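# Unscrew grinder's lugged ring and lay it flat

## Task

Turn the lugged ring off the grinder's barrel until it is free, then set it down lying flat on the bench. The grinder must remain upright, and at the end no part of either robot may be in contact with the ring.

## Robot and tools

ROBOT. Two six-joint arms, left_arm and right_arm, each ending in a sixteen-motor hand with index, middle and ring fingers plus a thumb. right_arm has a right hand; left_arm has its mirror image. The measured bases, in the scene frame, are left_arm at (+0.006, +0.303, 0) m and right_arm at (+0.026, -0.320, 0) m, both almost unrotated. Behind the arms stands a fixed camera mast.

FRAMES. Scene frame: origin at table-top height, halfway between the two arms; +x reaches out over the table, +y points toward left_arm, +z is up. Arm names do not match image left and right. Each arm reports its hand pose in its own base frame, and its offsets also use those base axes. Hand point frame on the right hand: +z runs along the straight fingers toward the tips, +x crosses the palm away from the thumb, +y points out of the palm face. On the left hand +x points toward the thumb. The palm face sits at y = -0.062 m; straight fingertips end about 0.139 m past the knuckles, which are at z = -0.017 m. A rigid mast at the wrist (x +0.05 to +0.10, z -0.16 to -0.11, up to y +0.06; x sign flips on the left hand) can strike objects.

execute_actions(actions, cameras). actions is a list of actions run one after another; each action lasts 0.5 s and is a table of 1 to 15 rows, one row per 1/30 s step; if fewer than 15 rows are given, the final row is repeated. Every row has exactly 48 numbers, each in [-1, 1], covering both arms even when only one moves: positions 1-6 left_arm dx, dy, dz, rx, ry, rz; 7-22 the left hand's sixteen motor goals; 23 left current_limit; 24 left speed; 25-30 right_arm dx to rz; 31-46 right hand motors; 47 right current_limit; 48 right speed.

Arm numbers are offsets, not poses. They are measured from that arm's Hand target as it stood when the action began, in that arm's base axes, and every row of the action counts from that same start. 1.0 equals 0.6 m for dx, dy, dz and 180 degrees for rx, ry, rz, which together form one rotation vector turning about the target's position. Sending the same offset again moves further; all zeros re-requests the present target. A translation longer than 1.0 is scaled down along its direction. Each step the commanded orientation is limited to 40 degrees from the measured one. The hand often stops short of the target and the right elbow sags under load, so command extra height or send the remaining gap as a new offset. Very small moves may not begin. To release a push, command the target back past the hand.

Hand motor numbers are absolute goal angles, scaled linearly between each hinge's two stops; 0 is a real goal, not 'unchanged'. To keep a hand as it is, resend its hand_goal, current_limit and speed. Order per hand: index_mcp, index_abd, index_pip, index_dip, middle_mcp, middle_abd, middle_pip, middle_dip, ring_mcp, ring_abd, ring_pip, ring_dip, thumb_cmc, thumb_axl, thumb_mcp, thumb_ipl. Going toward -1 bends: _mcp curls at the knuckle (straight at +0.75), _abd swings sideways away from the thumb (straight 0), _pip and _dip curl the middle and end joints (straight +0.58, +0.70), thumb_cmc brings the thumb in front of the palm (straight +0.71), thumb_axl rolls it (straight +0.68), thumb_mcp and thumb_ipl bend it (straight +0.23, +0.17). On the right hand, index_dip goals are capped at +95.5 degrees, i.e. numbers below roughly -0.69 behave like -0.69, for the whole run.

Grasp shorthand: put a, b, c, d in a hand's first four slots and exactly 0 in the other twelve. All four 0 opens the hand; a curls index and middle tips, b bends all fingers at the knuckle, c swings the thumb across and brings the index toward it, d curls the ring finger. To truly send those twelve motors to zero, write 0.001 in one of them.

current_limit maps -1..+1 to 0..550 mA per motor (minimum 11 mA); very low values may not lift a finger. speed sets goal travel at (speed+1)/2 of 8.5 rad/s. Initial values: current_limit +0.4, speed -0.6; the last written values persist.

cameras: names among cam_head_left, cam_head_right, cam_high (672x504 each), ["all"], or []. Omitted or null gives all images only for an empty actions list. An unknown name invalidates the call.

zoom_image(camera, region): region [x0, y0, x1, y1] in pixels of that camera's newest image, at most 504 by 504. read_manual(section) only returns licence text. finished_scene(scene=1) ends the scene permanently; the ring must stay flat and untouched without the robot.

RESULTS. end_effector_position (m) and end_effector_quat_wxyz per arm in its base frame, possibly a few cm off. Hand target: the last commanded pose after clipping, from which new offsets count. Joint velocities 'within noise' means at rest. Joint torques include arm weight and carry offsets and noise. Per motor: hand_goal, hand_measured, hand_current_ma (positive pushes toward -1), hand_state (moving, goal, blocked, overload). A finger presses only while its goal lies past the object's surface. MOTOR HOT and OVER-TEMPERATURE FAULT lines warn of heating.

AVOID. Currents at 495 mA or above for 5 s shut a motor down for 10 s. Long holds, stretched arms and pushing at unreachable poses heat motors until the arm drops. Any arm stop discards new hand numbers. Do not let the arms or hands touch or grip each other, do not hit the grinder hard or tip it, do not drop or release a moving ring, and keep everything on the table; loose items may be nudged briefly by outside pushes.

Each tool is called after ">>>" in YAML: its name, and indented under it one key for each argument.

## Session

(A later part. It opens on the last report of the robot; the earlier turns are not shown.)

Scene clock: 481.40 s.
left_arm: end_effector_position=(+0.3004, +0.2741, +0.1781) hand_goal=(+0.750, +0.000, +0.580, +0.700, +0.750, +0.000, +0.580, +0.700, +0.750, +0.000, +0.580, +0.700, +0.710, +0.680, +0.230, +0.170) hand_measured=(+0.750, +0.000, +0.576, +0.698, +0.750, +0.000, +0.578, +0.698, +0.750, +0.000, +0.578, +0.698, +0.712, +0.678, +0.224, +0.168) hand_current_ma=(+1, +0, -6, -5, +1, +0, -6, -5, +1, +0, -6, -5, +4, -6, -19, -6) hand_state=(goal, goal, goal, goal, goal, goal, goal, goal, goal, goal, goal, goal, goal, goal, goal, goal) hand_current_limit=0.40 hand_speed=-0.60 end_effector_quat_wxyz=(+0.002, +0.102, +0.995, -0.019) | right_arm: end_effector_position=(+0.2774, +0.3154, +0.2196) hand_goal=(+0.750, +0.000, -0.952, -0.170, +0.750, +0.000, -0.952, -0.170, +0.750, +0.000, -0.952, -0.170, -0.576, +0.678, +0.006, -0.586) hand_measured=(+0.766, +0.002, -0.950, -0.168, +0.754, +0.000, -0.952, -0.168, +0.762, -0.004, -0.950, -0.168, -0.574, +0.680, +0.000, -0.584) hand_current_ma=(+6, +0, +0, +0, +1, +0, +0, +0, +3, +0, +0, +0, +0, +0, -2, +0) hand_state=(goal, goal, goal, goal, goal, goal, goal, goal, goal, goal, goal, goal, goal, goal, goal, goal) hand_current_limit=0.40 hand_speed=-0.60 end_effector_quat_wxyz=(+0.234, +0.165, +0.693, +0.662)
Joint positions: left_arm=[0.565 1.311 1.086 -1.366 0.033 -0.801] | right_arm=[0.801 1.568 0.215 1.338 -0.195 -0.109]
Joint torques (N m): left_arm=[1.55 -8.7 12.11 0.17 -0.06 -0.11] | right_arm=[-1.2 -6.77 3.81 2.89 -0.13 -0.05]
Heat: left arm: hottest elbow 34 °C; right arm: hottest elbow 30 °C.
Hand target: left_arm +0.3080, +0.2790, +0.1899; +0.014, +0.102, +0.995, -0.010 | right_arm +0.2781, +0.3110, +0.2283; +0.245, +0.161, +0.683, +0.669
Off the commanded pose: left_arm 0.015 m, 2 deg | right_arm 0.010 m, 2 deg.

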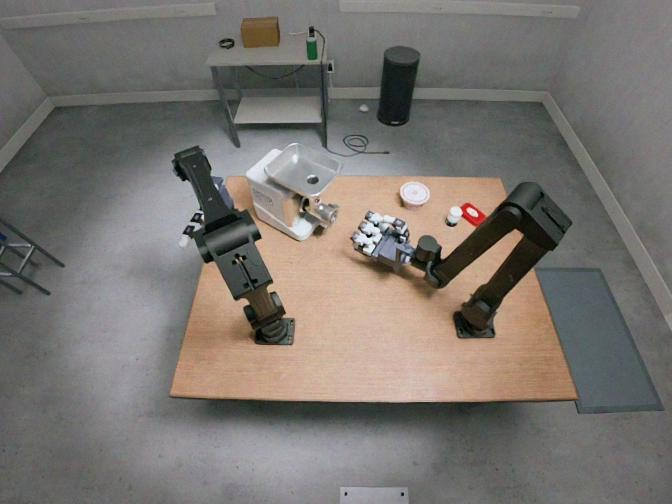

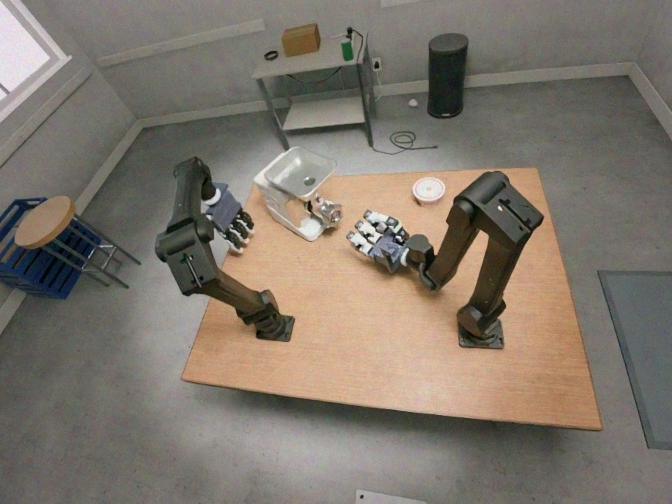

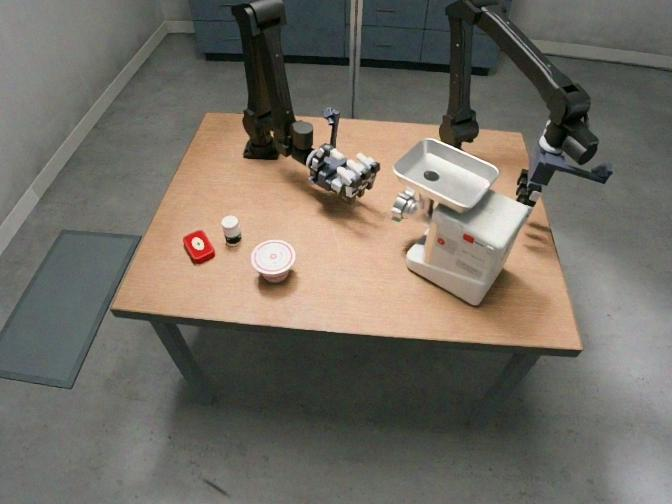

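>>> execute_actions:
  actions:
    - [[0,0,0,0,0,0,0,0,0,0,0,0,0,0,0,0,0,0,0,0,0,0,0.4,-0.6,-0.0553,0.0845,0.0159,-0.0875,-0.1264,0,0.75,0,-0.953,-0.17,0.75,0,-0.953,-0.17,0.75,0,-0.953,-0.17,-0.576,0.678,0.005,-0.587,0.4,-0.6]]
    - [[0,0,0,0,0,0,0,0,0,0,0,0,0,0,0,0,0,0,0,0,0,0,0.4,-0.6,-0.0553,0.0845,0.0159,-0.0875,-0.1264,0,0.75,0,-0.953,-0.17,0.75,0,-0.953,-0.17,0.75,0,-0.953,-0.17,-0.576,0.678,0.005,-0.587,0.4,-0.6]]
    - [[0,0,0,0,0,0,0,0,0,0,0,0,0,0,0,0,0,0,0,0,0,0,0.4,-0.6,-0.0553,0.0845,0.0159,-0.0875,-0.1264,0,0.75,0,-0.953,-0.17,0.75,0,-0.953,-0.17,0.75,0,-0.953,-0.17,-0.576,0.678,0.005,-0.587,0.4,-0.6]]
  cameras: ["all"]

>>> zoom_image:
  camera: "cam_high"
  region: [330, 130, 450, 250]

>>> zoom_image:
  camera: "cam_head_left"
  region: [280, 160, 400, 280]

>>> zoom_image:
  camera: "cam_head_right"
  region: [280, 160, 400, 280]

Scene clock: 494.77 s.
left_arm: end_effector_position=(+0.3004, +0.2741, +0.1781) hand_goal=(+0.750, +0.000, +0.580, +0.700, +0.750, +0.000, +0.580, +0.700, +0.750, +0.000, +0.580, +0.700, +0.710, +0.680, +0.230, +0.170) hand_measured=(+0.750, +0.000, +0.576, +0.698, +0.750, +0.000, +0.578, +0.698, +0.750, +0.000, +0.578, +0.698, +0.712, +0.678, +0.224, +0.168) hand_current_ma=(+1, +0, -6, -5, +1, +0, -6, -5, +1, +0, -6, -5, +4, -6, -19, -6) hand_state=(goal, goal, goal, goal, goal, goal, goal, goal, goal, goal, goal, goal, goal, goal, goal, goal) hand_current_limit=0.40 hand_speed=-0.60 end_effector_quat_wxyz=(+0.002, +0.102, +0.995, -0.019) | right_arm: end_effector_position=(+0.1738, +0.4518, +0.2391) hand_goal=(+0.750, +0.000, -0.952, -0.170, +0.750, +0.000, -0.952, -0.170, +0.750, +0.000, -0.952, -0.170, -0.576, +0.678, +0.006, -0.586) hand_measured=(+0.752, +0.002, -0.950, -0.168, +0.752, +0.000, -0.952, -0.168, +0.752, -0.004, -0.950, -0.168, -0.582, +0.678, +0.004, -0.586) hand_current_ma=(+0, +0, +0, +0, +0, +0, +0, +0, +0, +0, +0, +0, -1, +0, +0, +0) hand_state=(goal, goal, goal, goal, goal, goal, goal, goal, goal, goal, goal, goal, goal, goal, goal, goal) hand_current_limit=0.40 hand_speed=-0.60 end_effector_quat_wxyz=(+0.606, -0.338, +0.641, +0.328)
Joint positions: left_arm=[0.565 1.311 1.086 -1.366 0.033 -0.801] | right_arm=[1.056 1.253 0.418 0.785 0.074 -1.557]
Joint torques (N m): left_arm=[1.61 -8.7 12.08 0.17 -0.06 -0.11] | right_arm=[-0.03 -6.48 11.77 1.76 0.09 0.1]
Heat: left arm: hottest elbow 34 °C; right arm: hottest elbow 30 °C.
Hand target: left_arm +0.3080, +0.2790, +0.1899; +0.014, +0.102, +0.995, -0.010 | right_arm +0.1787, +0.4631, +0.2571; +0.617, -0.336, +0.630, +0.330
Off the commanded pose: left_arm 0.015 m, 2 deg | right_arm 0.022 m, 2 deg.

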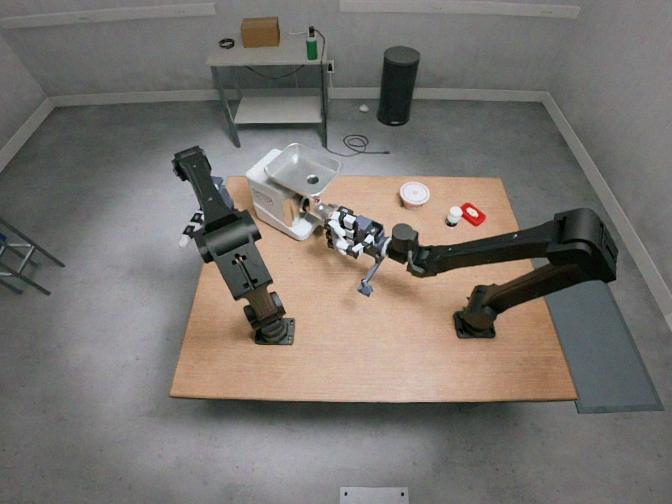

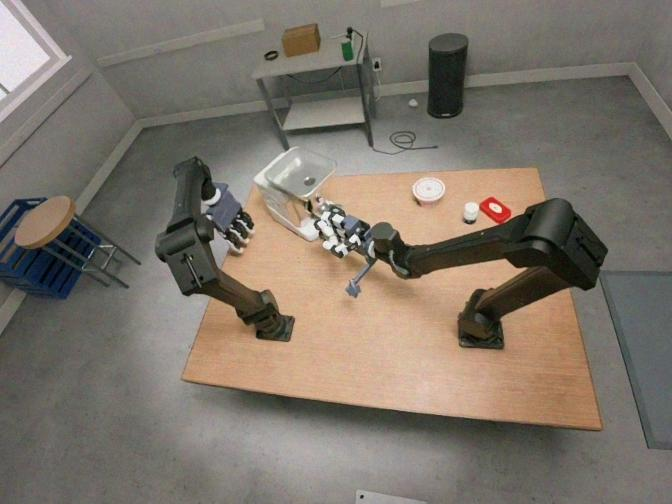

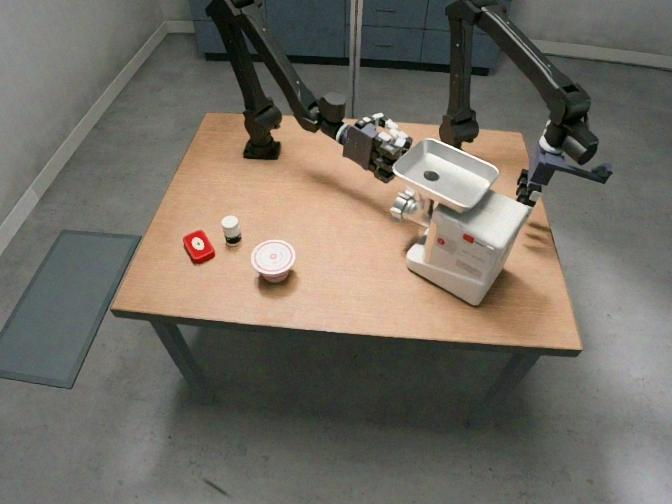

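Scaled by 4.200 from the camera's 672x504 image, which has a finer 960x720 frame.

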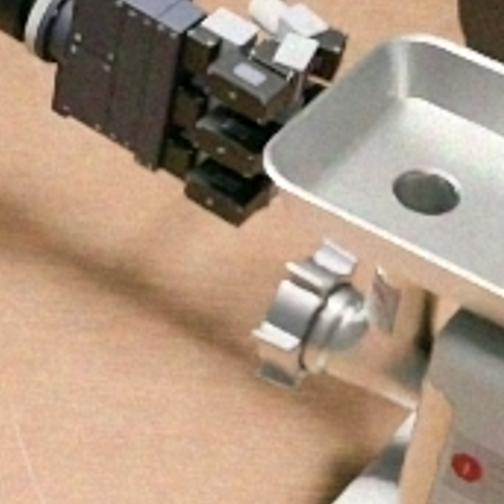

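Scaled by 4.200 from the camera's 672x504 image, which has a finer 960x720 frame.

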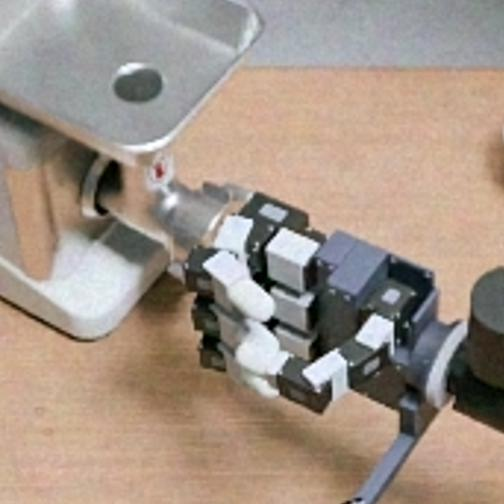

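Scaled by 4.200 from the camera's 672x504 image, which has a finer 960x720 frame.

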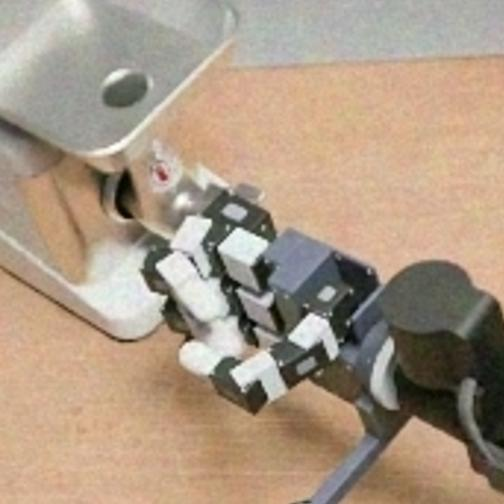

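>>> execute_actions:
  actions:
    - [[0,0,0,0,0,0,0,0,0,0,0,0,0,0,0,0,0,0,0,0,0,0,0.4,-0.6,0.0264,0.0429,0.0083,0.0114,-0.0079,0,0.75,0,-0.953,-0.17,0.75,0,-0.953,-0.17,0.75,0,-0.953,-0.17,-0.576,0.678,0.005,-0.587,0.4,-0.6]]
    - [[0,0,0,0,0,0,0,0,0,0,0,0,0,0,0,0,0,0,0,0,0,0,0.4,-0.6,0.029,0.042,0,0,0,0,0.75,0,-0.953,-0.17,0.75,0,-0.953,-0.17,0.75,0,-0.953,-0.17,-0.576,0.678,0.005,-0.587,0.4,-0.6]]
  cameras: ["all"]

>>> zoom_image:
  camera: "cam_high"
  region: [350, 140, 440, 230]

>>> zoom_image:
  camera: "cam_head_left"
  region: [280, 170, 370, 260]

>>> zoom_image:
  camera: "cam_head_right"
  region: [280, 170, 370, 260]

Scene clock: 507.10 s.
left_arm: end_effector_position=(+0.3004, +0.2741, +0.1781) hand_goal=(+0.750, +0.000, +0.580, +0.700, +0.750, +0.000, +0.580, +0.700, +0.750, +0.000, +0.580, +0.700, +0.710, +0.680, +0.230, +0.170) hand_measured=(+0.750, +0.000, +0.576, +0.698, +0.750, +0.000, +0.578, +0.698, +0.750, +0.000, +0.578, +0.698, +0.712, +0.678, +0.224, +0.168) hand_current_ma=(+1, +0, -6, -5, +1, +0, -6, -5, +1, +0, -6, -5, +4, -6, -19, -6) hand_state=(goal, goal, goal, goal, goal, goal, goal, goal, goal, goal, goal, goal, goal, goal, goal, goal) hand_current_limit=0.40 hand_speed=-0.60 end_effector_quat_wxyz=(+0.002, +0.102, +0.995, -0.019) | right_arm: end_effector_position=(+0.2012, +0.5030, +0.2401) hand_goal=(+0.750, +0.000, -0.952, -0.170, +0.750, +0.000, -0.952, -0.170, +0.750, +0.000, -0.952, -0.170, -0.576, +0.678, +0.006, -0.586) hand_measured=(+0.752, +0.002, -0.950, -0.168, +0.752, +0.000, -0.952, -0.168, +0.752, -0.004, -0.950, -0.168, -0.582, +0.678, +0.004, -0.586) hand_current_ma=(+0, +0, +0, +0, +0, +0, +0, +0, +0, +0, +0, +0, -1, +0, +0, +0) hand_state=(goal, goal, goal, goal, goal, goal, goal, goal, goal, goal, goal, goal, goal, goal, goal, goal) hand_current_limit=0.40 hand_speed=-0.60 end_effector_quat_wxyz=(+0.611, -0.339, +0.634, +0.332)
Joint positions: left_arm=[0.565 1.311 1.086 -1.366 0.033 -0.801] | right_arm=[1.056 1.426 0.564 0.828 0.068 -1.563]
Joint torques (N m): left_arm=[1.61 -8.7 12.1 0.17 -0.06 -0.11] | right_arm=[-1.14 -7.65 11.88 2.85 -0.06 0.08]
Heat: left arm: hottest elbow 34 °C; right arm: hottest elbow 32 °C.
Hand target: left_arm +0.3080, +0.2790, +0.1899; +0.014, +0.102, +0.995, -0.010 | right_arm +0.2118, +0.5141, +0.2620; +0.630, -0.330, +0.616, +0.337
Off the commanded pose: left_arm 0.015 m, 2 deg | right_arm 0.027 m, 3 deg.

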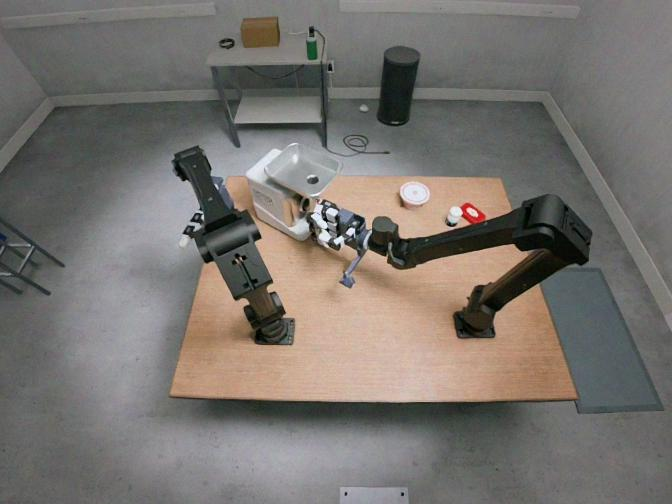

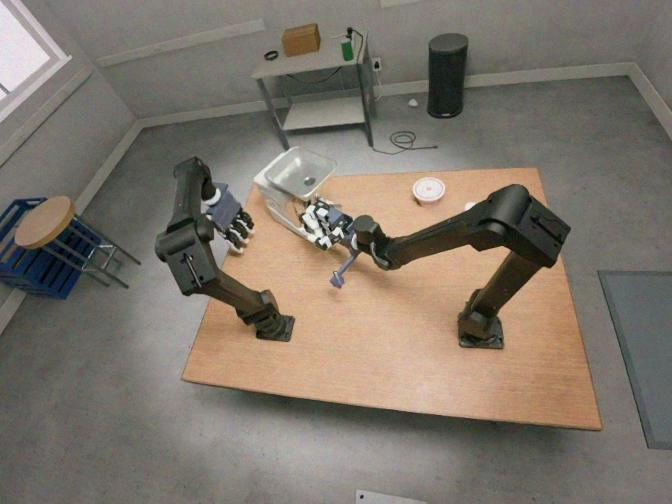

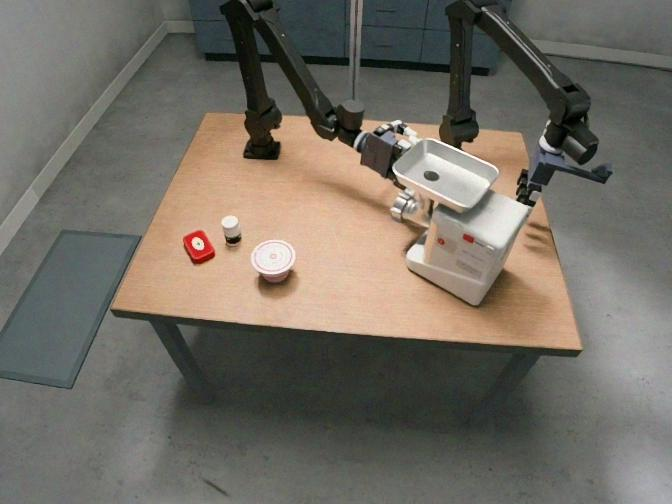

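Scaled by 5.600 from the camera's 672x504 image, which has a finer 960x720 frame.

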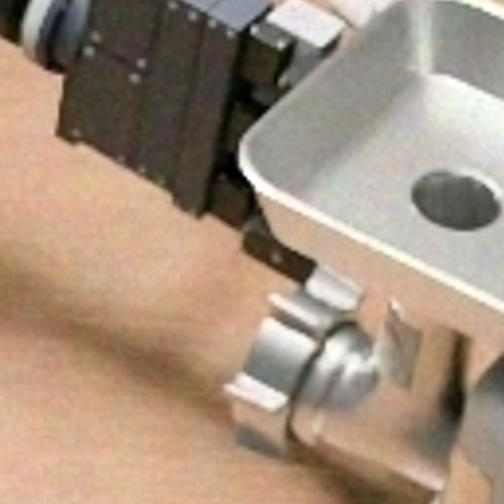

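Scaled by 5.600 from the camera's 672x504 image, which has a finer 960x720 frame.

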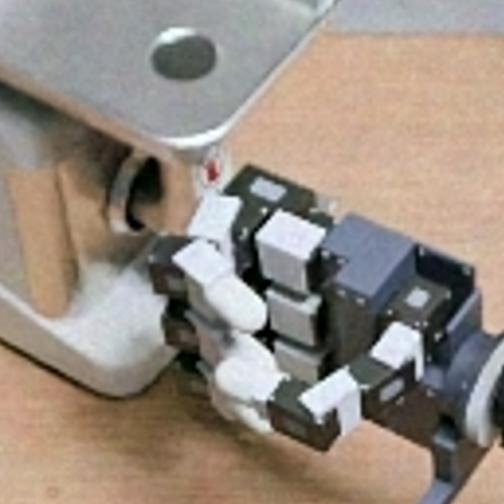

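Scaled by 5.600 from the camera's 672x504 image, which has a finer 960x720 frame.

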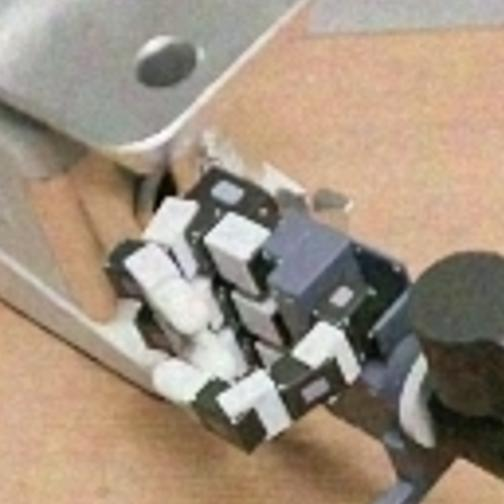

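>>> execute_actions:
  actions:
    - [[0,0,0,0,0,0,0,0,0,0,0,0,0,0,0,0,0,0,0,0,0,0,0.4,-0.6,0.039,0.0418,0,0.0069,-0.0048,0,0.75,0,-0.953,-0.17,0.75,0,-0.953,-0.17,0.75,0,-0.953,-0.17,-0.576,0.678,0.005,-0.587,0.4,-0.6]]
  cameras: ["all"]

>>> zoom_image:
  camera: "cam_high"
  region: [350, 140, 440, 230]

>>> zoom_image:
  camera: "cam_head_left"
  region: [280, 170, 370, 260]

>>> zoom_image:
  camera: "cam_head_right"
  region: [280, 170, 370, 260]

Scene clock: 511.90 s.
left_arm: end_effector_position=(+0.3004, +0.2741, +0.1781) hand_goal=(+0.750, +0.000, +0.580, +0.700, +0.750, +0.000, +0.580, +0.700, +0.750, +0.000, +0.580, +0.700, +0.710, +0.680, +0.230, +0.170) hand_measured=(+0.750, +0.000, +0.576, +0.698, +0.750, +0.000, +0.578, +0.698, +0.750, +0.000, +0.578, +0.698, +0.712, +0.678, +0.224, +0.168) hand_current_ma=(+1, +0, -6, -5, +1, +0, -6, -5, +1, +0, -6, -5, +4, -6, -19, -6) hand_state=(goal, goal, goal, goal, goal, goal, goal, goal, goal, goal, goal, goal, goal, goal, goal, goal) hand_current_limit=0.40 hand_speed=-0.60 end_effector_quat_wxyz=(+0.002, +0.102, +0.995, -0.019) | right_arm: end_effector_position=(+0.2221, +0.5298, +0.2392) hand_goal=(+0.750, +0.000, -0.952, -0.170, +0.750, +0.000, -0.952, -0.170, +0.750, +0.000, -0.952, -0.170, -0.576, +0.678, +0.006, -0.586) hand_measured=(+0.752, +0.002, -0.950, -0.168, +0.752, +0.000, -0.952, -0.168, +0.748, -0.004, -0.950, -0.168, -0.584, +0.678, +0.004, -0.586) hand_current_ma=(+0, +0, +0, +0, +0, +0, +0, +0, +0, +0, +0, +0, -1, +0, +0, +0) hand_state=(goal, goal, goal, goal, goal, goal, goal, goal, goal, goal, goal, goal, goal, goal, goal, goal) hand_current_limit=0.40 hand_speed=-0.60 end_effector_quat_wxyz=(+0.617, -0.337, +0.626, +0.338)
Joint positions: left_arm=[0.565 1.311 1.086 -1.366 0.033 -0.801] | right_arm=[1.041 1.526 0.651 0.864 0.046 -1.564]
Joint torques (N m): left_arm=[1.61 -8.7 12.11 0.17 -0.07 -0.11] | right_arm=[-1.2 -9.64 11.79 2.92 -0.02 0.08]
Heat: left arm: hottest elbow 34 °C; right arm: hottest elbow 32 °C.
Hand target: left_arm +0.3080, +0.2790, +0.1899; +0.014, +0.102, +0.995, -0.010 | right_arm +0.2351, +0.5391, +0.2620; +0.639, -0.325, +0.608, +0.342
Off the commanded pose: left_arm 0.015 m, 2 deg | right_arm 0.028 m, 4 deg.

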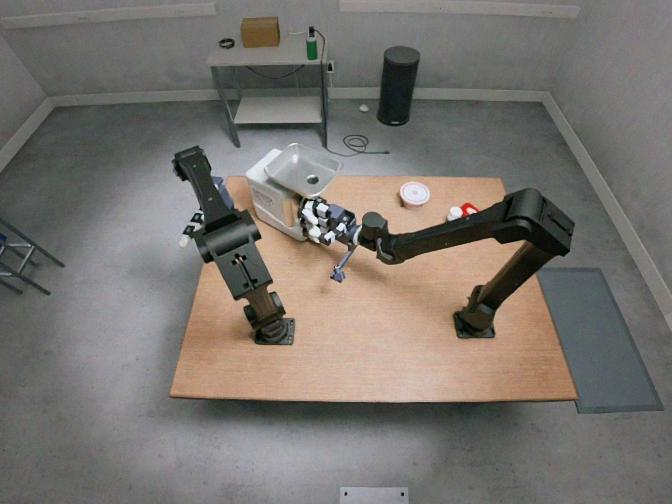

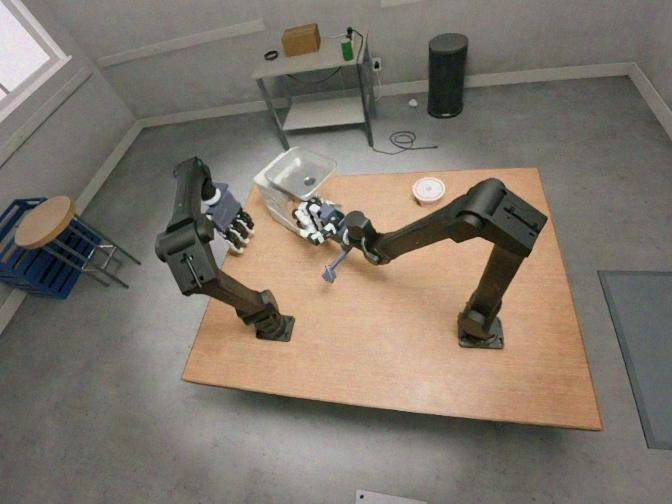

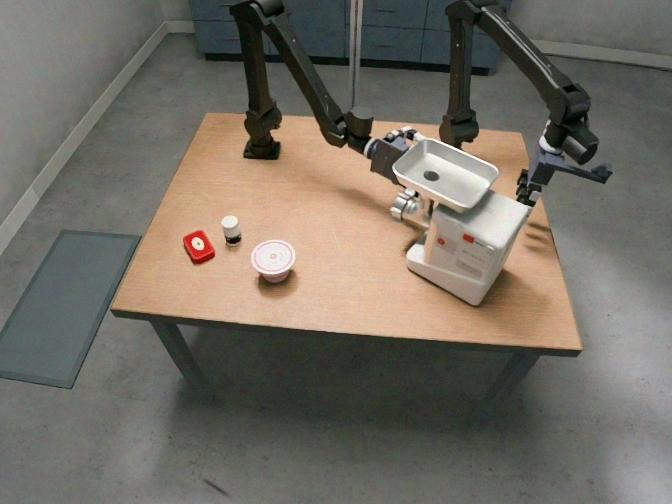

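Scaled by 5.600 from the camera's 672x504 image, which has a finer 960x720 frame.

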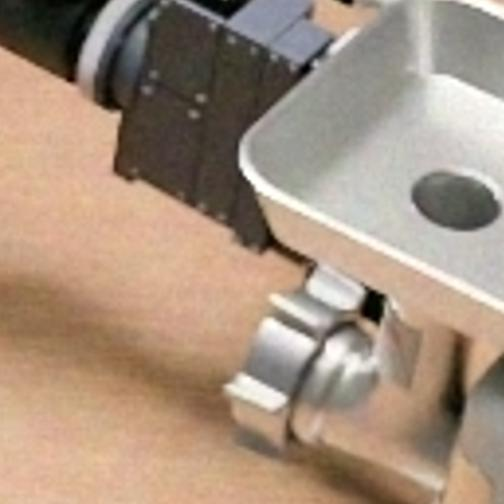

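Scaled by 5.600 from the camera's 672x504 image, which has a finer 960x720 frame.

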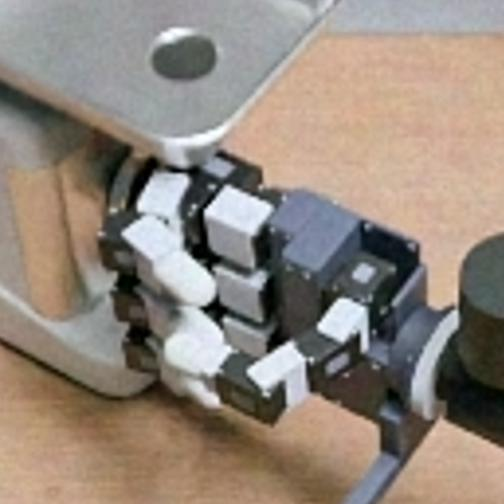

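Scaled by 5.600 from the camera's 672x504 image, which has a finer 960x720 frame.

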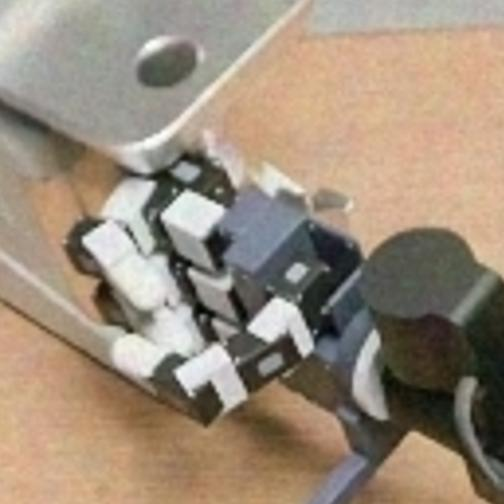

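>>> execute_actions:
  actions:
    - [[0,0,0,0,0,0,0,0,0,0,0,0,0,0,0,0,0,0,0,0,0,0,0.4,-0.6,0.002,-0.0014,-0.0167,0,0,0,0.75,0,-0.953,-0.17,0.75,0,-0.953,-0.17,0.75,0,-0.953,-0.17,-0.576,0.678,0.005,-0.587,0.4,-0.6]]

>>> execute_actions:
  actions:
    - [[0,0,0,0,0,0,0,0,0,0,0,0,0,0,0,0,0,0,0,0,0,0,0.4,-0.6,0.002,-0.0014,-0.0167,0,0,0,0.75,0,-0.953,-0.17,0.75,0,-0.953,-0.17,0.75,0,-0.953,-0.17,-0.576,0.678,0.005,-0.587,0.4,-0.6]]

Scene clock: 516.20 s.
left_arm: end_effector_position=(+0.3004, +0.2741, +0.1781) hand_goal=(+0.750, +0.000, +0.580, +0.700, +0.750, +0.000, +0.580, +0.700, +0.750, +0.000, +0.580, +0.700, +0.710, +0.680, +0.230, +0.170) hand_measured=(+0.750, +0.000, +0.576, +0.698, +0.750, +0.000, +0.578, +0.698, +0.750, +0.000, +0.578, +0.698, +0.712, +0.678, +0.224, +0.168) hand_current_ma=(+1, +0, -6, -5, +1, +0, -6, -5, +1, +0, -6, -5, +4, -6, -19, -6) hand_state=(goal, goal, goal, goal, goal, goal, goal, goal, goal, goal, goal, goal, goal, goal, goal, goal) hand_current_limit=0.40 hand_speed=-0.60 end_effector_quat_wxyz=(+0.002, +0.102, +0.995, -0.019) | right_arm: end_effector_position=(+0.2230, +0.5304, +0.2391) hand_goal=(+0.750, +0.000, -0.952, -0.170, +0.750, +0.000, -0.952, -0.170, +0.750, +0.000, -0.952, -0.170, -0.576, +0.678, +0.006, -0.586) hand_measured=(+0.752, +0.002, -0.950, -0.168, +0.752, +0.000, -0.952, -0.168, +0.748, -0.004, -0.950, -0.168, -0.584, +0.678, +0.004, -0.586) hand_current_ma=(+0, +0, +0, +0, +0, +0, +0, +0, +0, +0, +0, +0, -1, +0, +0, +0) hand_state=(goal, goal, goal, goal, goal, goal, goal, goal, goal, goal, goal, goal, goal, goal, goal, goal) hand_current_limit=0.40 hand_speed=-0.60 end_effector_quat_wxyz=(+0.623, -0.334, +0.620, +0.341)
Joint positions: left_arm=[0.565 1.311 1.086 -1.366 0.033 -0.801] | right_arm=[1.039 1.542 0.651 0.898 0.045 -1.564]
Joint torques (N m): left_arm=[1.61 -8.7 12.1 0.18 -0.06 -0.11] | right_arm=[-1.61 -8.82 11.02 3 -0.09 0.09]
Heat: left arm: hottest elbow 34 °C; right arm: hottest elbow 32 °C.
Hand target: left_arm +0.3080, +0.2790, +0.1899; +0.014, +0.102, +0.995, -0.010 | right_arm +0.2365, +0.5382, +0.2519; +0.639, -0.325, +0.608, +0.342
Off the commanded pose: left_arm 0.015 m, 2 deg | right_arm 0.020 m, 3 deg.

Scene clock: 516.90 s.
left_arm: end_effector_position=(+0.3004, +0.2741, +0.1781) hand_goal=(+0.750, +0.000, +0.580, +0.700, +0.750, +0.000, +0.580, +0.700, +0.750, +0.000, +0.580, +0.700, +0.710, +0.680, +0.230, +0.170) hand_measured=(+0.750, +0.000, +0.576, +0.698, +0.750, +0.000, +0.578, +0.698, +0.750, +0.000, +0.578, +0.698, +0.712, +0.678, +0.224, +0.168) hand_current_ma=(+1, +0, -6, -5, +1, +0, -6, -5, +1, +0, -6, -5, +4, -6, -19, -6) hand_state=(goal, goal, goal, goal, goal, goal, goal, goal, goal, goal, goal, goal, goal, goal, goal, goal) hand_current_limit=0.40 hand_speed=-0.60 end_effector_quat_wxyz=(+0.002, +0.102, +0.995, -0.019) | right_arm: end_effector_position=(+0.2230, +0.5317, +0.2343) hand_goal=(+0.750, +0.000, -0.952, -0.170, +0.750, +0.000, -0.952, -0.170, +0.750, +0.000, -0.952, -0.170, -0.576, +0.678, +0.006, -0.586) hand_measured=(+0.752, +0.002, -0.950, -0.168, +0.752, +0.000, -0.952, -0.168, +0.746, -0.004, -0.950, -0.168, -0.584, +0.678, +0.004, -0.586) hand_current_ma=(+0, +0, +0, +0, +0, +0, +0, +0, +0, +0, +0, +0, -1, +0, +0, +0) hand_state=(goal, goal, goal, goal, goal, goal, goal, goal, goal, goal, goal, goal, goal, goal, goal, goal) hand_current_limit=0.40 hand_speed=-0.60 end_effector_quat_wxyz=(+0.625, -0.334, +0.616, +0.345)
Joint positions: left_arm=[0.565 1.311 1.086 -1.366 0.033 -0.801] | right_arm=[1.038 1.567 0.651 0.934 0.036 -1.564]
Joint torques (N m): left_arm=[1.61 -8.7 12.1 0.17 -0.06 -0.11] | right_arm=[-1.61 -8.94 10.29 2.74 0.09 0.1]
Heat: left arm: hottest elbow 34 °C; right arm: hottest elbow 32 °C.
Hand target: left_arm +0.3080, +0.2790, +0.1899; +0.014, +0.102, +0.995, -0.010 | right_arm +0.2376, +0.5374, +0.2420; +0.638, -0.325, +0.608, +0.342
Off the commanded pose: left_arm 0.015 m, 2 deg | right_arm 0.017 m, 2 deg.

>>> execute_actions:
  actions:
    - [[0,0,0,0,0,0,0,0,0,0,0,0,0,0,0,0,0,0,0,0,0,0,0.4,-0.6,0,0,-0.0167,0,0,0,0.75,0,-0.953,-0.17,0.75,0,-0.953,-0.17,0.75,0,-0.953,-0.17,-0.576,0.678,0.005,-0.587,0.4,-0.6]]

>>> execute_actions:
  actions:
    - [[0,0,0,0,0,0,0,0,0,0,0,0,0,0,0,0,0,0,0,0,0,0,0.4,-0.6,0,0,-0.0167,0,0,0,0.75,0,-0.953,-0.17,0.75,0,-0.953,-0.17,0.75,0,-0.953,-0.17,-0.576,0.678,0.005,-0.587,0.4,-0.6]]
  cameras: ["all"]

>>> zoom_image:
  camera: "cam_high"
  region: [350, 140, 440, 230]

>>> zoom_image:
  camera: "cam_head_left"
  region: [280, 170, 370, 260]

>>> zoom_image:
  camera: "cam_head_right"
  region: [280, 170, 370, 260]

Scene clock: 520.90 s.
left_arm: end_effector_position=(+0.3004, +0.2741, +0.1781) hand_goal=(+0.750, +0.000, +0.580, +0.700, +0.750, +0.000, +0.580, +0.700, +0.750, +0.000, +0.580, +0.700, +0.710, +0.680, +0.230, +0.170) hand_measured=(+0.750, +0.000, +0.576, +0.698, +0.750, +0.000, +0.578, +0.698, +0.750, +0.000, +0.578, +0.698, +0.712, +0.678, +0.224, +0.168) hand_current_ma=(+1, +0, -6, -5, +1, +0, -6, -5, +1, +0, -6, -5, +4, -6, -19, -6) hand_state=(goal, goal, goal, goal, goal, goal, goal, goal, goal, goal, goal, goal, goal, goal, goal, goal) hand_current_limit=0.40 hand_speed=-0.60 end_effector_quat_wxyz=(+0.002, +0.102, +0.995, -0.019) | right_arm: end_effector_position=(+0.2234, +0.5333, +0.2280) hand_goal=(+0.750, +0.000, -0.952, -0.170, +0.750, +0.000, -0.952, -0.170, +0.750, +0.000, -0.952, -0.170, -0.576, +0.678, +0.006, -0.586) hand_measured=(+0.752, +0.002, -0.950, -0.168, +0.752, +0.000, -0.952, -0.168, +0.746, -0.004, -0.950, -0.168, -0.584, +0.678, +0.004, -0.586) hand_current_ma=(+0, +0, +0, +0, +0, +0, +0, +0, -1, +0, +0, +0, -1, +0, +0, +0) hand_state=(goal, goal, goal, goal, goal, goal, goal, goal, goal, goal, goal, goal, goal, goal, goal, goal) hand_current_limit=0.40 hand_speed=-0.60 end_effector_quat_wxyz=(+0.626, -0.334, +0.613, +0.347)
Joint positions: left_arm=[0.565 1.311 1.086 -1.366 0.033 -0.801] | right_arm=[1.038 1.594 0.651 0.969 0.033 -1.564]
Joint torques (N m): left_arm=[1.61 -8.7 12.1 0.17 -0.06 -0.11] | right_arm=[-1.08 -8.76 9.63 2.82 0.17 0.1]
Heat: left arm: hottest elbow 34 °C; right arm: hottest elbow 32 °C.
Hand target: left_arm +0.3080, +0.2790, +0.1899; +0.014, +0.102, +0.995, -0.010 | right_arm +0.2376, +0.5374, +0.2320; +0.639, -0.325, +0.608, +0.342
Off the commanded pose: left_arm 0.015 m, 2 deg | right_arm 0.015 m, 2 deg.

Scene clock: 521.60 s.
left_arm: end_effector_position=(+0.3004, +0.2741, +0.1781) hand_goal=(+0.750, +0.000, +0.580, +0.700, +0.750, +0.000, +0.580, +0.700, +0.750, +0.000, +0.580, +0.700, +0.710, +0.680, +0.230, +0.170) hand_measured=(+0.750, +0.000, +0.576, +0.698, +0.750, +0.000, +0.578, +0.698, +0.750, +0.000, +0.578, +0.698, +0.712, +0.678, +0.224, +0.168) hand_current_ma=(+1, +0, -6, -5, +1, +0, -6, -5, +1, +0, -6, -5, +4, -6, -19, -6) hand_state=(goal, goal, goal, goal, goal, goal, goal, goal, goal, goal, goal, goal, goal, goal, goal, goal) hand_current_limit=0.40 hand_speed=-0.60 end_effector_quat_wxyz=(+0.002, +0.102, +0.995, -0.019) | right_arm: end_effector_position=(+0.2241, +0.5348, +0.2205) hand_goal=(+0.750, +0.000, -0.952, -0.170, +0.750, +0.000, -0.952, -0.170, +0.750, +0.000, -0.952, -0.170, -0.576, +0.678, +0.006, -0.586) hand_measured=(+0.752, +0.002, -0.950, -0.168, +0.752, +0.000, -0.952, -0.168, +0.746, -0.004, -0.950, -0.168, -0.584, +0.678, +0.004, -0.586) hand_current_ma=(+0, +0, +0, +0, +0, +0, +0, +0, -1, +0, +0, +0, -1, +0, +0, +0) hand_state=(goal, goal, goal, goal, goal, goal, goal, goal, goal, goal, goal, goal, goal, goal, goal, goal) hand_current_limit=0.40 hand_speed=-0.60 end_effector_quat_wxyz=(+0.628, -0.333, +0.611, +0.348)
Joint positions: left_arm=[0.565 1.311 1.086 -1.366 0.033 -0.801] | right_arm=[1.038 1.623 0.651 1.003 0.033 -1.564]
Joint torques (N m): left_arm=[1.61 -8.7 12.1 0.17 -0.06 -0.11] | right_arm=[-1.96 -9.47 8.92 2.81 0.17 0.14]
Heat: left arm: hottest elbow 34 °C; right arm: hottest elbow 32 °C.
Hand target: left_arm +0.3080, +0.2790, +0.1899; +0.014, +0.102, +0.995, -0.010 | right_arm +0.2376, +0.5374, +0.2218; +0.638, -0.325, +0.608, +0.342
Off the commanded pose: left_arm 0.015 m, 2 deg | right_arm 0.014 m, 2 deg.

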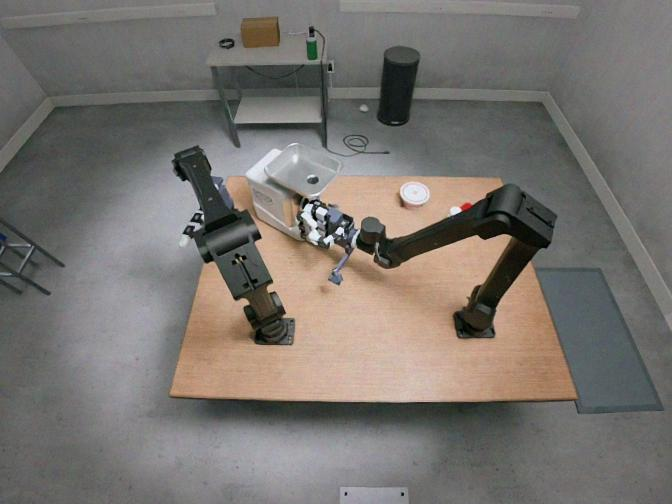

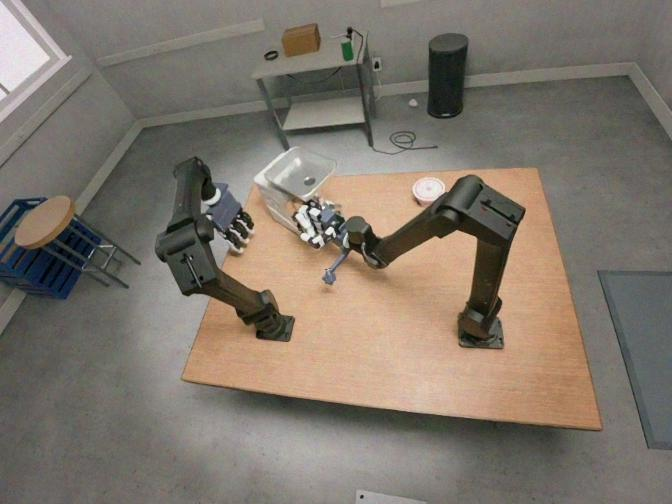

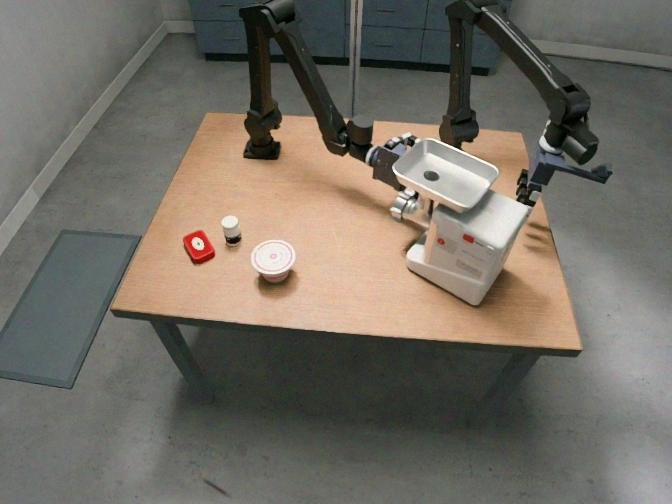

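Scaled by 5.600 from the camera's 672x504 image, which has a finer 960x720 frame.

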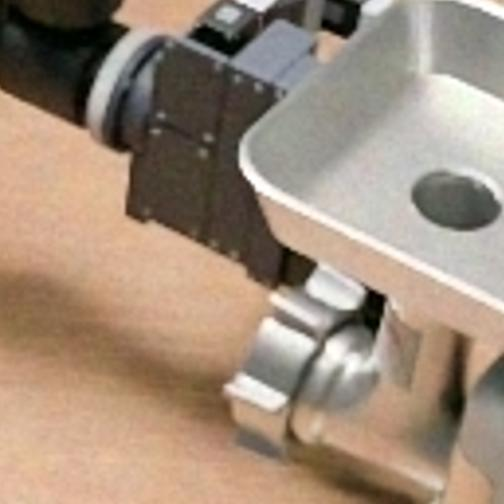

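Scaled by 5.600 from the camera's 672x504 image, which has a finer 960x720 frame.

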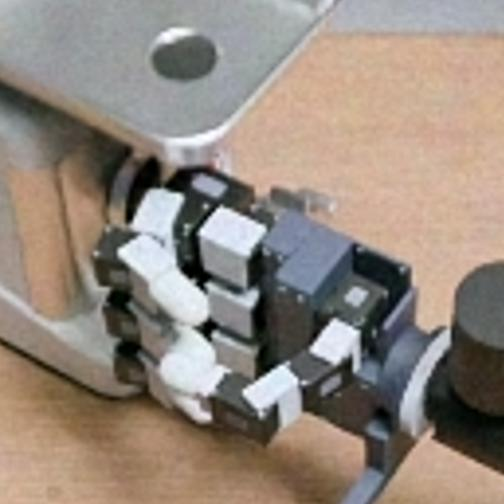

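Scaled by 5.600 from the camera's 672x504 image, which has a finer 960x720 frame.

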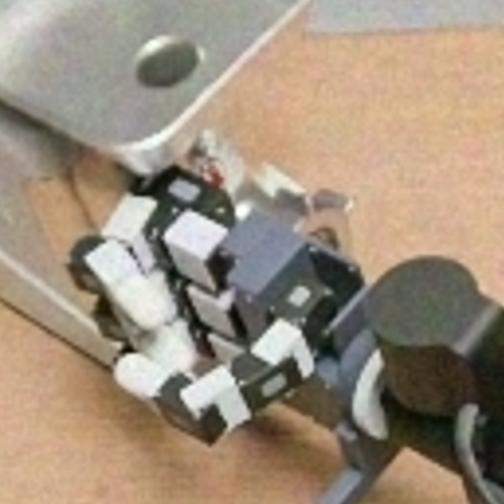

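>>> execute_actions:
  actions:
    - [[0,0,0,0,0,0,0,0,0,0,0,0,0,0,0,0,0,0,0,0,0,0,0.4,-0.6,-0.002,-0.003,0.025,0,0,0,0.75,0,-0.953,-0.17,0.75,0,-0.953,-0.17,0.75,0,-0.953,-0.17,-0.576,0.678,0.005,-0.587,0.4,-0.6]]
    - [[0,0,0,0,0,0,0,0,0,0,0,0,0,0,0,0,0,0,0,0,0,0,0.4,-0.6,0.0082,-0.0057,0,0,0,0,0.75,0,-0.953,-0.17,0.75,0,-0.953,-0.17,0.75,0,-0.953,-0.17,-0.576,0.678,0.005,-0.587,0.4,-0.6]]

Scene clock: 526.97 s.
left_arm: end_effector_position=(+0.3004, +0.2741, +0.1781) hand_goal=(+0.750, +0.000, +0.580, +0.700, +0.750, +0.000, +0.580, +0.700, +0.750, +0.000, +0.580, +0.700, +0.710, +0.680, +0.230, +0.170) hand_measured=(+0.750, +0.000, +0.576, +0.698, +0.750, +0.000, +0.578, +0.698, +0.750, +0.000, +0.578, +0.698, +0.712, +0.678, +0.224, +0.168) hand_current_ma=(+1, +0, -6, -5, +1, +0, -6, -5, +1, +0, -6, -5, +4, -6, -19, -6) hand_state=(goal, goal, goal, goal, goal, goal, goal, goal, goal, goal, goal, goal, goal, goal, goal, goal) hand_current_limit=0.40 hand_speed=-0.60 end_effector_quat_wxyz=(+0.002, +0.102, +0.995, -0.019) | right_arm: end_effector_position=(+0.2236, +0.5339, +0.2213) hand_goal=(+0.750, +0.000, -0.952, -0.170, +0.750, +0.000, -0.952, -0.170, +0.750, +0.000, -0.952, -0.170, -0.576, +0.678, +0.006, -0.586) hand_measured=(+0.752, +0.002, -0.950, -0.168, +0.752, +0.000, -0.952, -0.168, +0.744, -0.004, -0.950, -0.168, -0.584, +0.678, +0.004, -0.586) hand_current_ma=(+0, +0, +0, +0, +0, +0, +0, +0, -1, +0, +0, +0, -1, +0, +0, +0) hand_state=(goal, goal, goal, goal, goal, goal, goal, goal, goal, goal, goal, goal, goal, goal, goal, goal) hand_current_limit=0.40 hand_speed=-0.60 end_effector_quat_wxyz=(+0.624, -0.337, +0.612, +0.349)
Joint positions: left_arm=[0.565 1.311 1.086 -1.366 0.033 -0.801] | right_arm=[1.034 1.614 0.651 0.986 0.02 -1.564]
Joint torques (N m): left_arm=[1.61 -8.7 12.1 0.18 -0.06 -0.11] | right_arm=[-1.85 -12.04 9.06 1.8 0.15 0.12]
Heat: left arm: hottest elbow 34 °C; right arm: hottest elbow 32 °C.
Hand target: left_arm +0.3080, +0.2790, +0.1899; +0.014, +0.102, +0.995, -0.010 | right_arm +0.2414, +0.5322, +0.2369; +0.639, -0.325, +0.608, +0.342
Off the commanded pose: left_arm 0.015 m, 2 deg | right_arm 0.024 m, 2 deg.

>>> execute_actions:
  actions:
    - [[0,0,0,0,0,0,0,0,0,0,0,0,0,0,0,0,0,0,0,0,0,0,0.4,-0.6,0,0,0.0167,0,0,0,0.75,0,-0.953,-0.17,0.75,0,-0.953,-0.17,0.75,0,-0.953,-0.17,-0.576,0.678,0.005,-0.587,0.4,-0.6]]

Scene clock: 534.00 s.
left_arm: end_effector_position=(+0.3004, +0.2741, +0.1781) hand_goal=(+0.750, +0.000, +0.580, +0.700, +0.750, +0.000, +0.580, +0.700, +0.750, +0.000, +0.580, +0.700, +0.710, +0.680, +0.230, +0.170) hand_measured=(+0.750, +0.000, +0.576, +0.698, +0.750, +0.000, +0.578, +0.698, +0.750, +0.000, +0.578, +0.698, +0.712, +0.678, +0.224, +0.168) hand_current_ma=(+1, +0, -6, -5, +1, +0, -6, -5, +1, +0, -6, -5, +4, -6, -19, -6) hand_state=(goal, goal, goal, goal, goal, goal, goal, goal, goal, goal, goal, goal, goal, goal, goal, goal) hand_current_limit=0.40 hand_speed=-0.60 end_effector_quat_wxyz=(+0.002, +0.102, +0.995, -0.019) | right_arm: end_effector_position=(+0.2227, +0.5321, +0.2301) hand_goal=(+0.750, +0.000, -0.952, -0.170, +0.750, +0.000, -0.952, -0.170, +0.750, +0.000, -0.952, -0.170, -0.576, +0.678, +0.006, -0.586) hand_measured=(+0.752, +0.002, -0.950, -0.168, +0.752, +0.000, -0.952, -0.168, +0.742, -0.004, -0.950, -0.168, -0.584, +0.678, +0.004, -0.586) hand_current_ma=(+0, +0, +0, +0, +0, +0, +0, +0, -1, +0, +0, +0, -1, +0, +0, +0) hand_state=(goal, goal, goal, goal, goal, goal, goal, goal, goal, goal, goal, goal, goal, goal, goal, goal) hand_current_limit=0.40 hand_speed=-0.60 end_effector_quat_wxyz=(+0.623, -0.338, +0.613, +0.349)
Joint positions: left_arm=[0.565 1.311 1.086 -1.366 0.033 -0.801] | right_arm=[1.034 1.583 0.651 0.952 0.02 -1.564]
Joint torques (N m): left_arm=[1.61 -8.7 12.11 0.18 -0.06 -0.11] | right_arm=[-1.9 -11.87 9.89 1.58 0.13 0.12]
Heat: left arm: hottest elbow 34 °C; right arm: hottest elbow 32 °C.
Hand target: left_arm +0.3080, +0.2790, +0.1899; +0.014, +0.102, +0.995, -0.010 | right_arm +0.2412, +0.5322, +0.2468; +0.638, -0.325, +0.608, +0.342
Off the commanded pose: left_arm 0.015 m, 2 deg | right_arm 0.025 m, 2 deg.

>>> execute_actions:
  actions:
    - [[0,0,0,0,0,0,0,0,0,0,0,0,0,0,0,0,0,0,0,0,0,0,0.4,-0.6,0.0082,-0.0057,0.003,0,0,0,0.75,0,-0.953,-0.17,0.75,0,-0.953,-0.17,0.75,0,-0.953,-0.17,-0.576,0.678,0.005,-0.587,0.4,-0.6]]

>>> execute_actions:
  actions:
    - [[0,0,0,0,0,0,0,0,0,0,0,0,0,0,0,0,0,0,0,0,0,0,0.4,-0.6,0.0082,-0.0057,0,0,0,0,0.75,0,-0.953,-0.17,0.75,0,-0.953,-0.17,0.75,0,-0.953,-0.17,-0.576,0.678,0.005,-0.587,0.4,-0.6]]
  cameras: ["all"]

>>> zoom_image:
  camera: "cam_high"
  region: [350, 140, 440, 230]

Scene clock: 538.27 s.
left_arm: end_effector_position=(+0.3004, +0.2741, +0.1781) hand_goal=(+0.750, +0.000, +0.580, +0.700, +0.750, +0.000, +0.580, +0.700, +0.750, +0.000, +0.580, +0.700, +0.710, +0.680, +0.230, +0.170) hand_measured=(+0.750, +0.000, +0.576, +0.698, +0.750, +0.000, +0.578, +0.698, +0.750, +0.000, +0.578, +0.698, +0.712, +0.678, +0.224, +0.168) hand_current_ma=(+1, +0, -6, -5, +1, +0, -6, -5, +1, +0, -6, -5, +4, -6, -19, -6) hand_state=(goal, goal, goal, goal, goal, goal, goal, goal, goal, goal, goal, goal, goal, goal, goal, goal) hand_current_limit=0.40 hand_speed=-0.60 end_effector_quat_wxyz=(+0.002, +0.102, +0.995, -0.019) | right_arm: end_effector_position=(+0.2227, +0.5307, +0.2304) hand_goal=(+0.750, +0.000, -0.952, -0.170, +0.750, +0.000, -0.952, -0.170, +0.750, +0.000, -0.952, -0.170, -0.576, +0.678, +0.006, -0.586) hand_measured=(+0.752, +0.002, -0.950, -0.168, +0.752, +0.000, -0.952, -0.168, +0.742, -0.004, -0.950, -0.168, -0.584, +0.678, +0.004, -0.586) hand_current_ma=(+0, +0, +0, +0, +0, +0, +0, +0, -1, +0, +0, +0, -1, +0, +0, +0) hand_state=(goal, goal, goal, goal, goal, goal, goal, goal, goal, goal, goal, goal, goal, goal, goal, goal) hand_current_limit=0.40 hand_speed=-0.60 end_effector_quat_wxyz=(+0.620, -0.342, +0.612, +0.352)
Joint positions: left_arm=[0.565 1.311 1.086 -1.366 0.033 -0.801] | right_arm=[1.026 1.58 0.651 0.946 0 -1.564]
Joint torques (N m): left_arm=[1.61 -8.7 12.11 0.18 -0.06 -0.11] | right_arm=[-2.49 -11.75 9.94 1.59 0.34 0.11]
Heat: left arm: hottest elbow 34 °C; right arm: hottest elbow 32 °C.
Hand target: left_arm +0.3080, +0.2790, +0.1899; +0.014, +0.102, +0.995, -0.010 | right_arm +0.2462, +0.5287, +0.2488; +0.639, -0.325, +0.608, +0.342
Off the commanded pose: left_arm 0.015 m, 2 deg | right_arm 0.030 m, 3 deg.

Scene clock: 538.97 s.
left_arm: end_effector_position=(+0.3004, +0.2741, +0.1781) hand_goal=(+0.750, +0.000, +0.580, +0.700, +0.750, +0.000, +0.580, +0.700, +0.750, +0.000, +0.580, +0.700, +0.710, +0.680, +0.230, +0.170) hand_measured=(+0.750, +0.000, +0.576, +0.698, +0.750, +0.000, +0.578, +0.698, +0.750, +0.000, +0.578, +0.698, +0.712, +0.678, +0.224, +0.168) hand_current_ma=(+1, +0, -6, -5, +1, +0, -6, -5, +1, +0, -6, -5, +4, -6, -19, -6) hand_state=(goal, goal, goal, goal, goal, goal, goal, goal, goal, goal, goal, goal, goal, goal, goal, goal) hand_current_limit=0.40 hand_speed=-0.60 end_effector_quat_wxyz=(+0.002, +0.102, +0.995, -0.019) | right_arm: end_effector_position=(+0.2228, +0.5294, +0.2309) hand_goal=(+0.750, +0.000, -0.952, -0.170, +0.750, +0.000, -0.952, -0.170, +0.750, +0.000, -0.952, -0.170, -0.576, +0.678, +0.006, -0.586) hand_measured=(+0.752, +0.002, -0.950, -0.168, +0.752, +0.000, -0.952, -0.168, +0.742, -0.004, -0.950, -0.168, -0.584, +0.678, +0.004, -0.586) hand_current_ma=(+0, +0, +0, +0, +0, +0, +0, +0, -2, +0, +0, +0, -1, +0, +0, +0) hand_state=(goal, goal, goal, goal, goal, goal, goal, goal, goal, goal, goal, goal, goal, goal, goal, goal) hand_current_limit=0.40 hand_speed=-0.60 end_effector_quat_wxyz=(+0.618, -0.344, +0.610, +0.357)
Joint positions: left_arm=[0.565 1.311 1.086 -1.366 0.033 -0.801] | right_arm=[1.02 1.579 0.651 0.945 -0.018 -1.56]
Joint torques (N m): left_arm=[1.61 -8.7 12.1 0.17 -0.06 -0.11] | right_arm=[-3.43 -11.87 9.8 1.77 0.42 0.11]
Heat: left arm: hottest elbow 34 °C; right arm: hottest elbow 32 °C.
Hand target: left_arm +0.3080, +0.2790, +0.1899; +0.014, +0.102, +0.995, -0.010 | right_arm +0.2512, +0.5253, +0.2487; +0.639, -0.325, +0.608, +0.342
Off the commanded pose: left_arm 0.015 m, 2 deg | right_arm 0.034 m, 4 deg.

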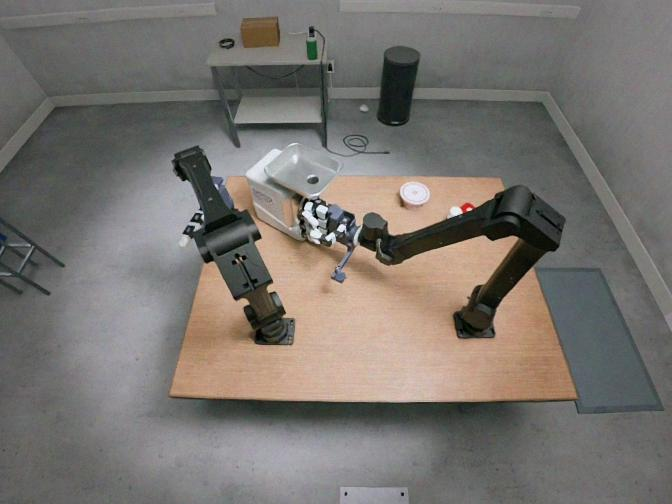

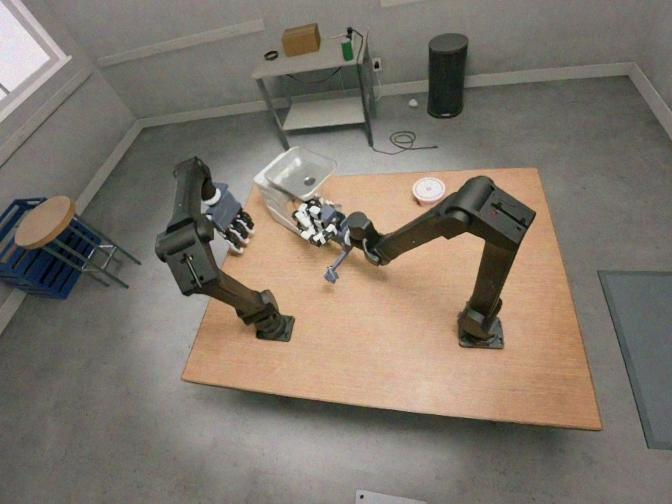

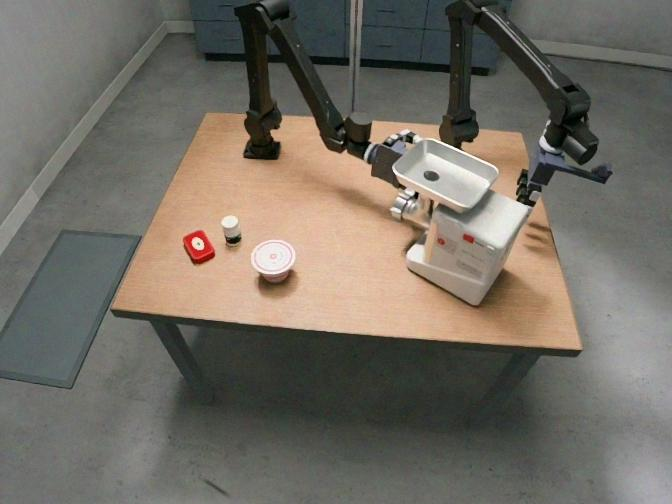

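Scaled by 5.600 from the camera's 672x504 image, which has a finer 960x720 frame.

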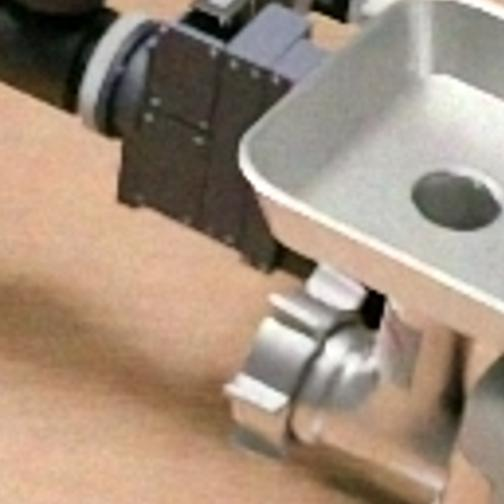

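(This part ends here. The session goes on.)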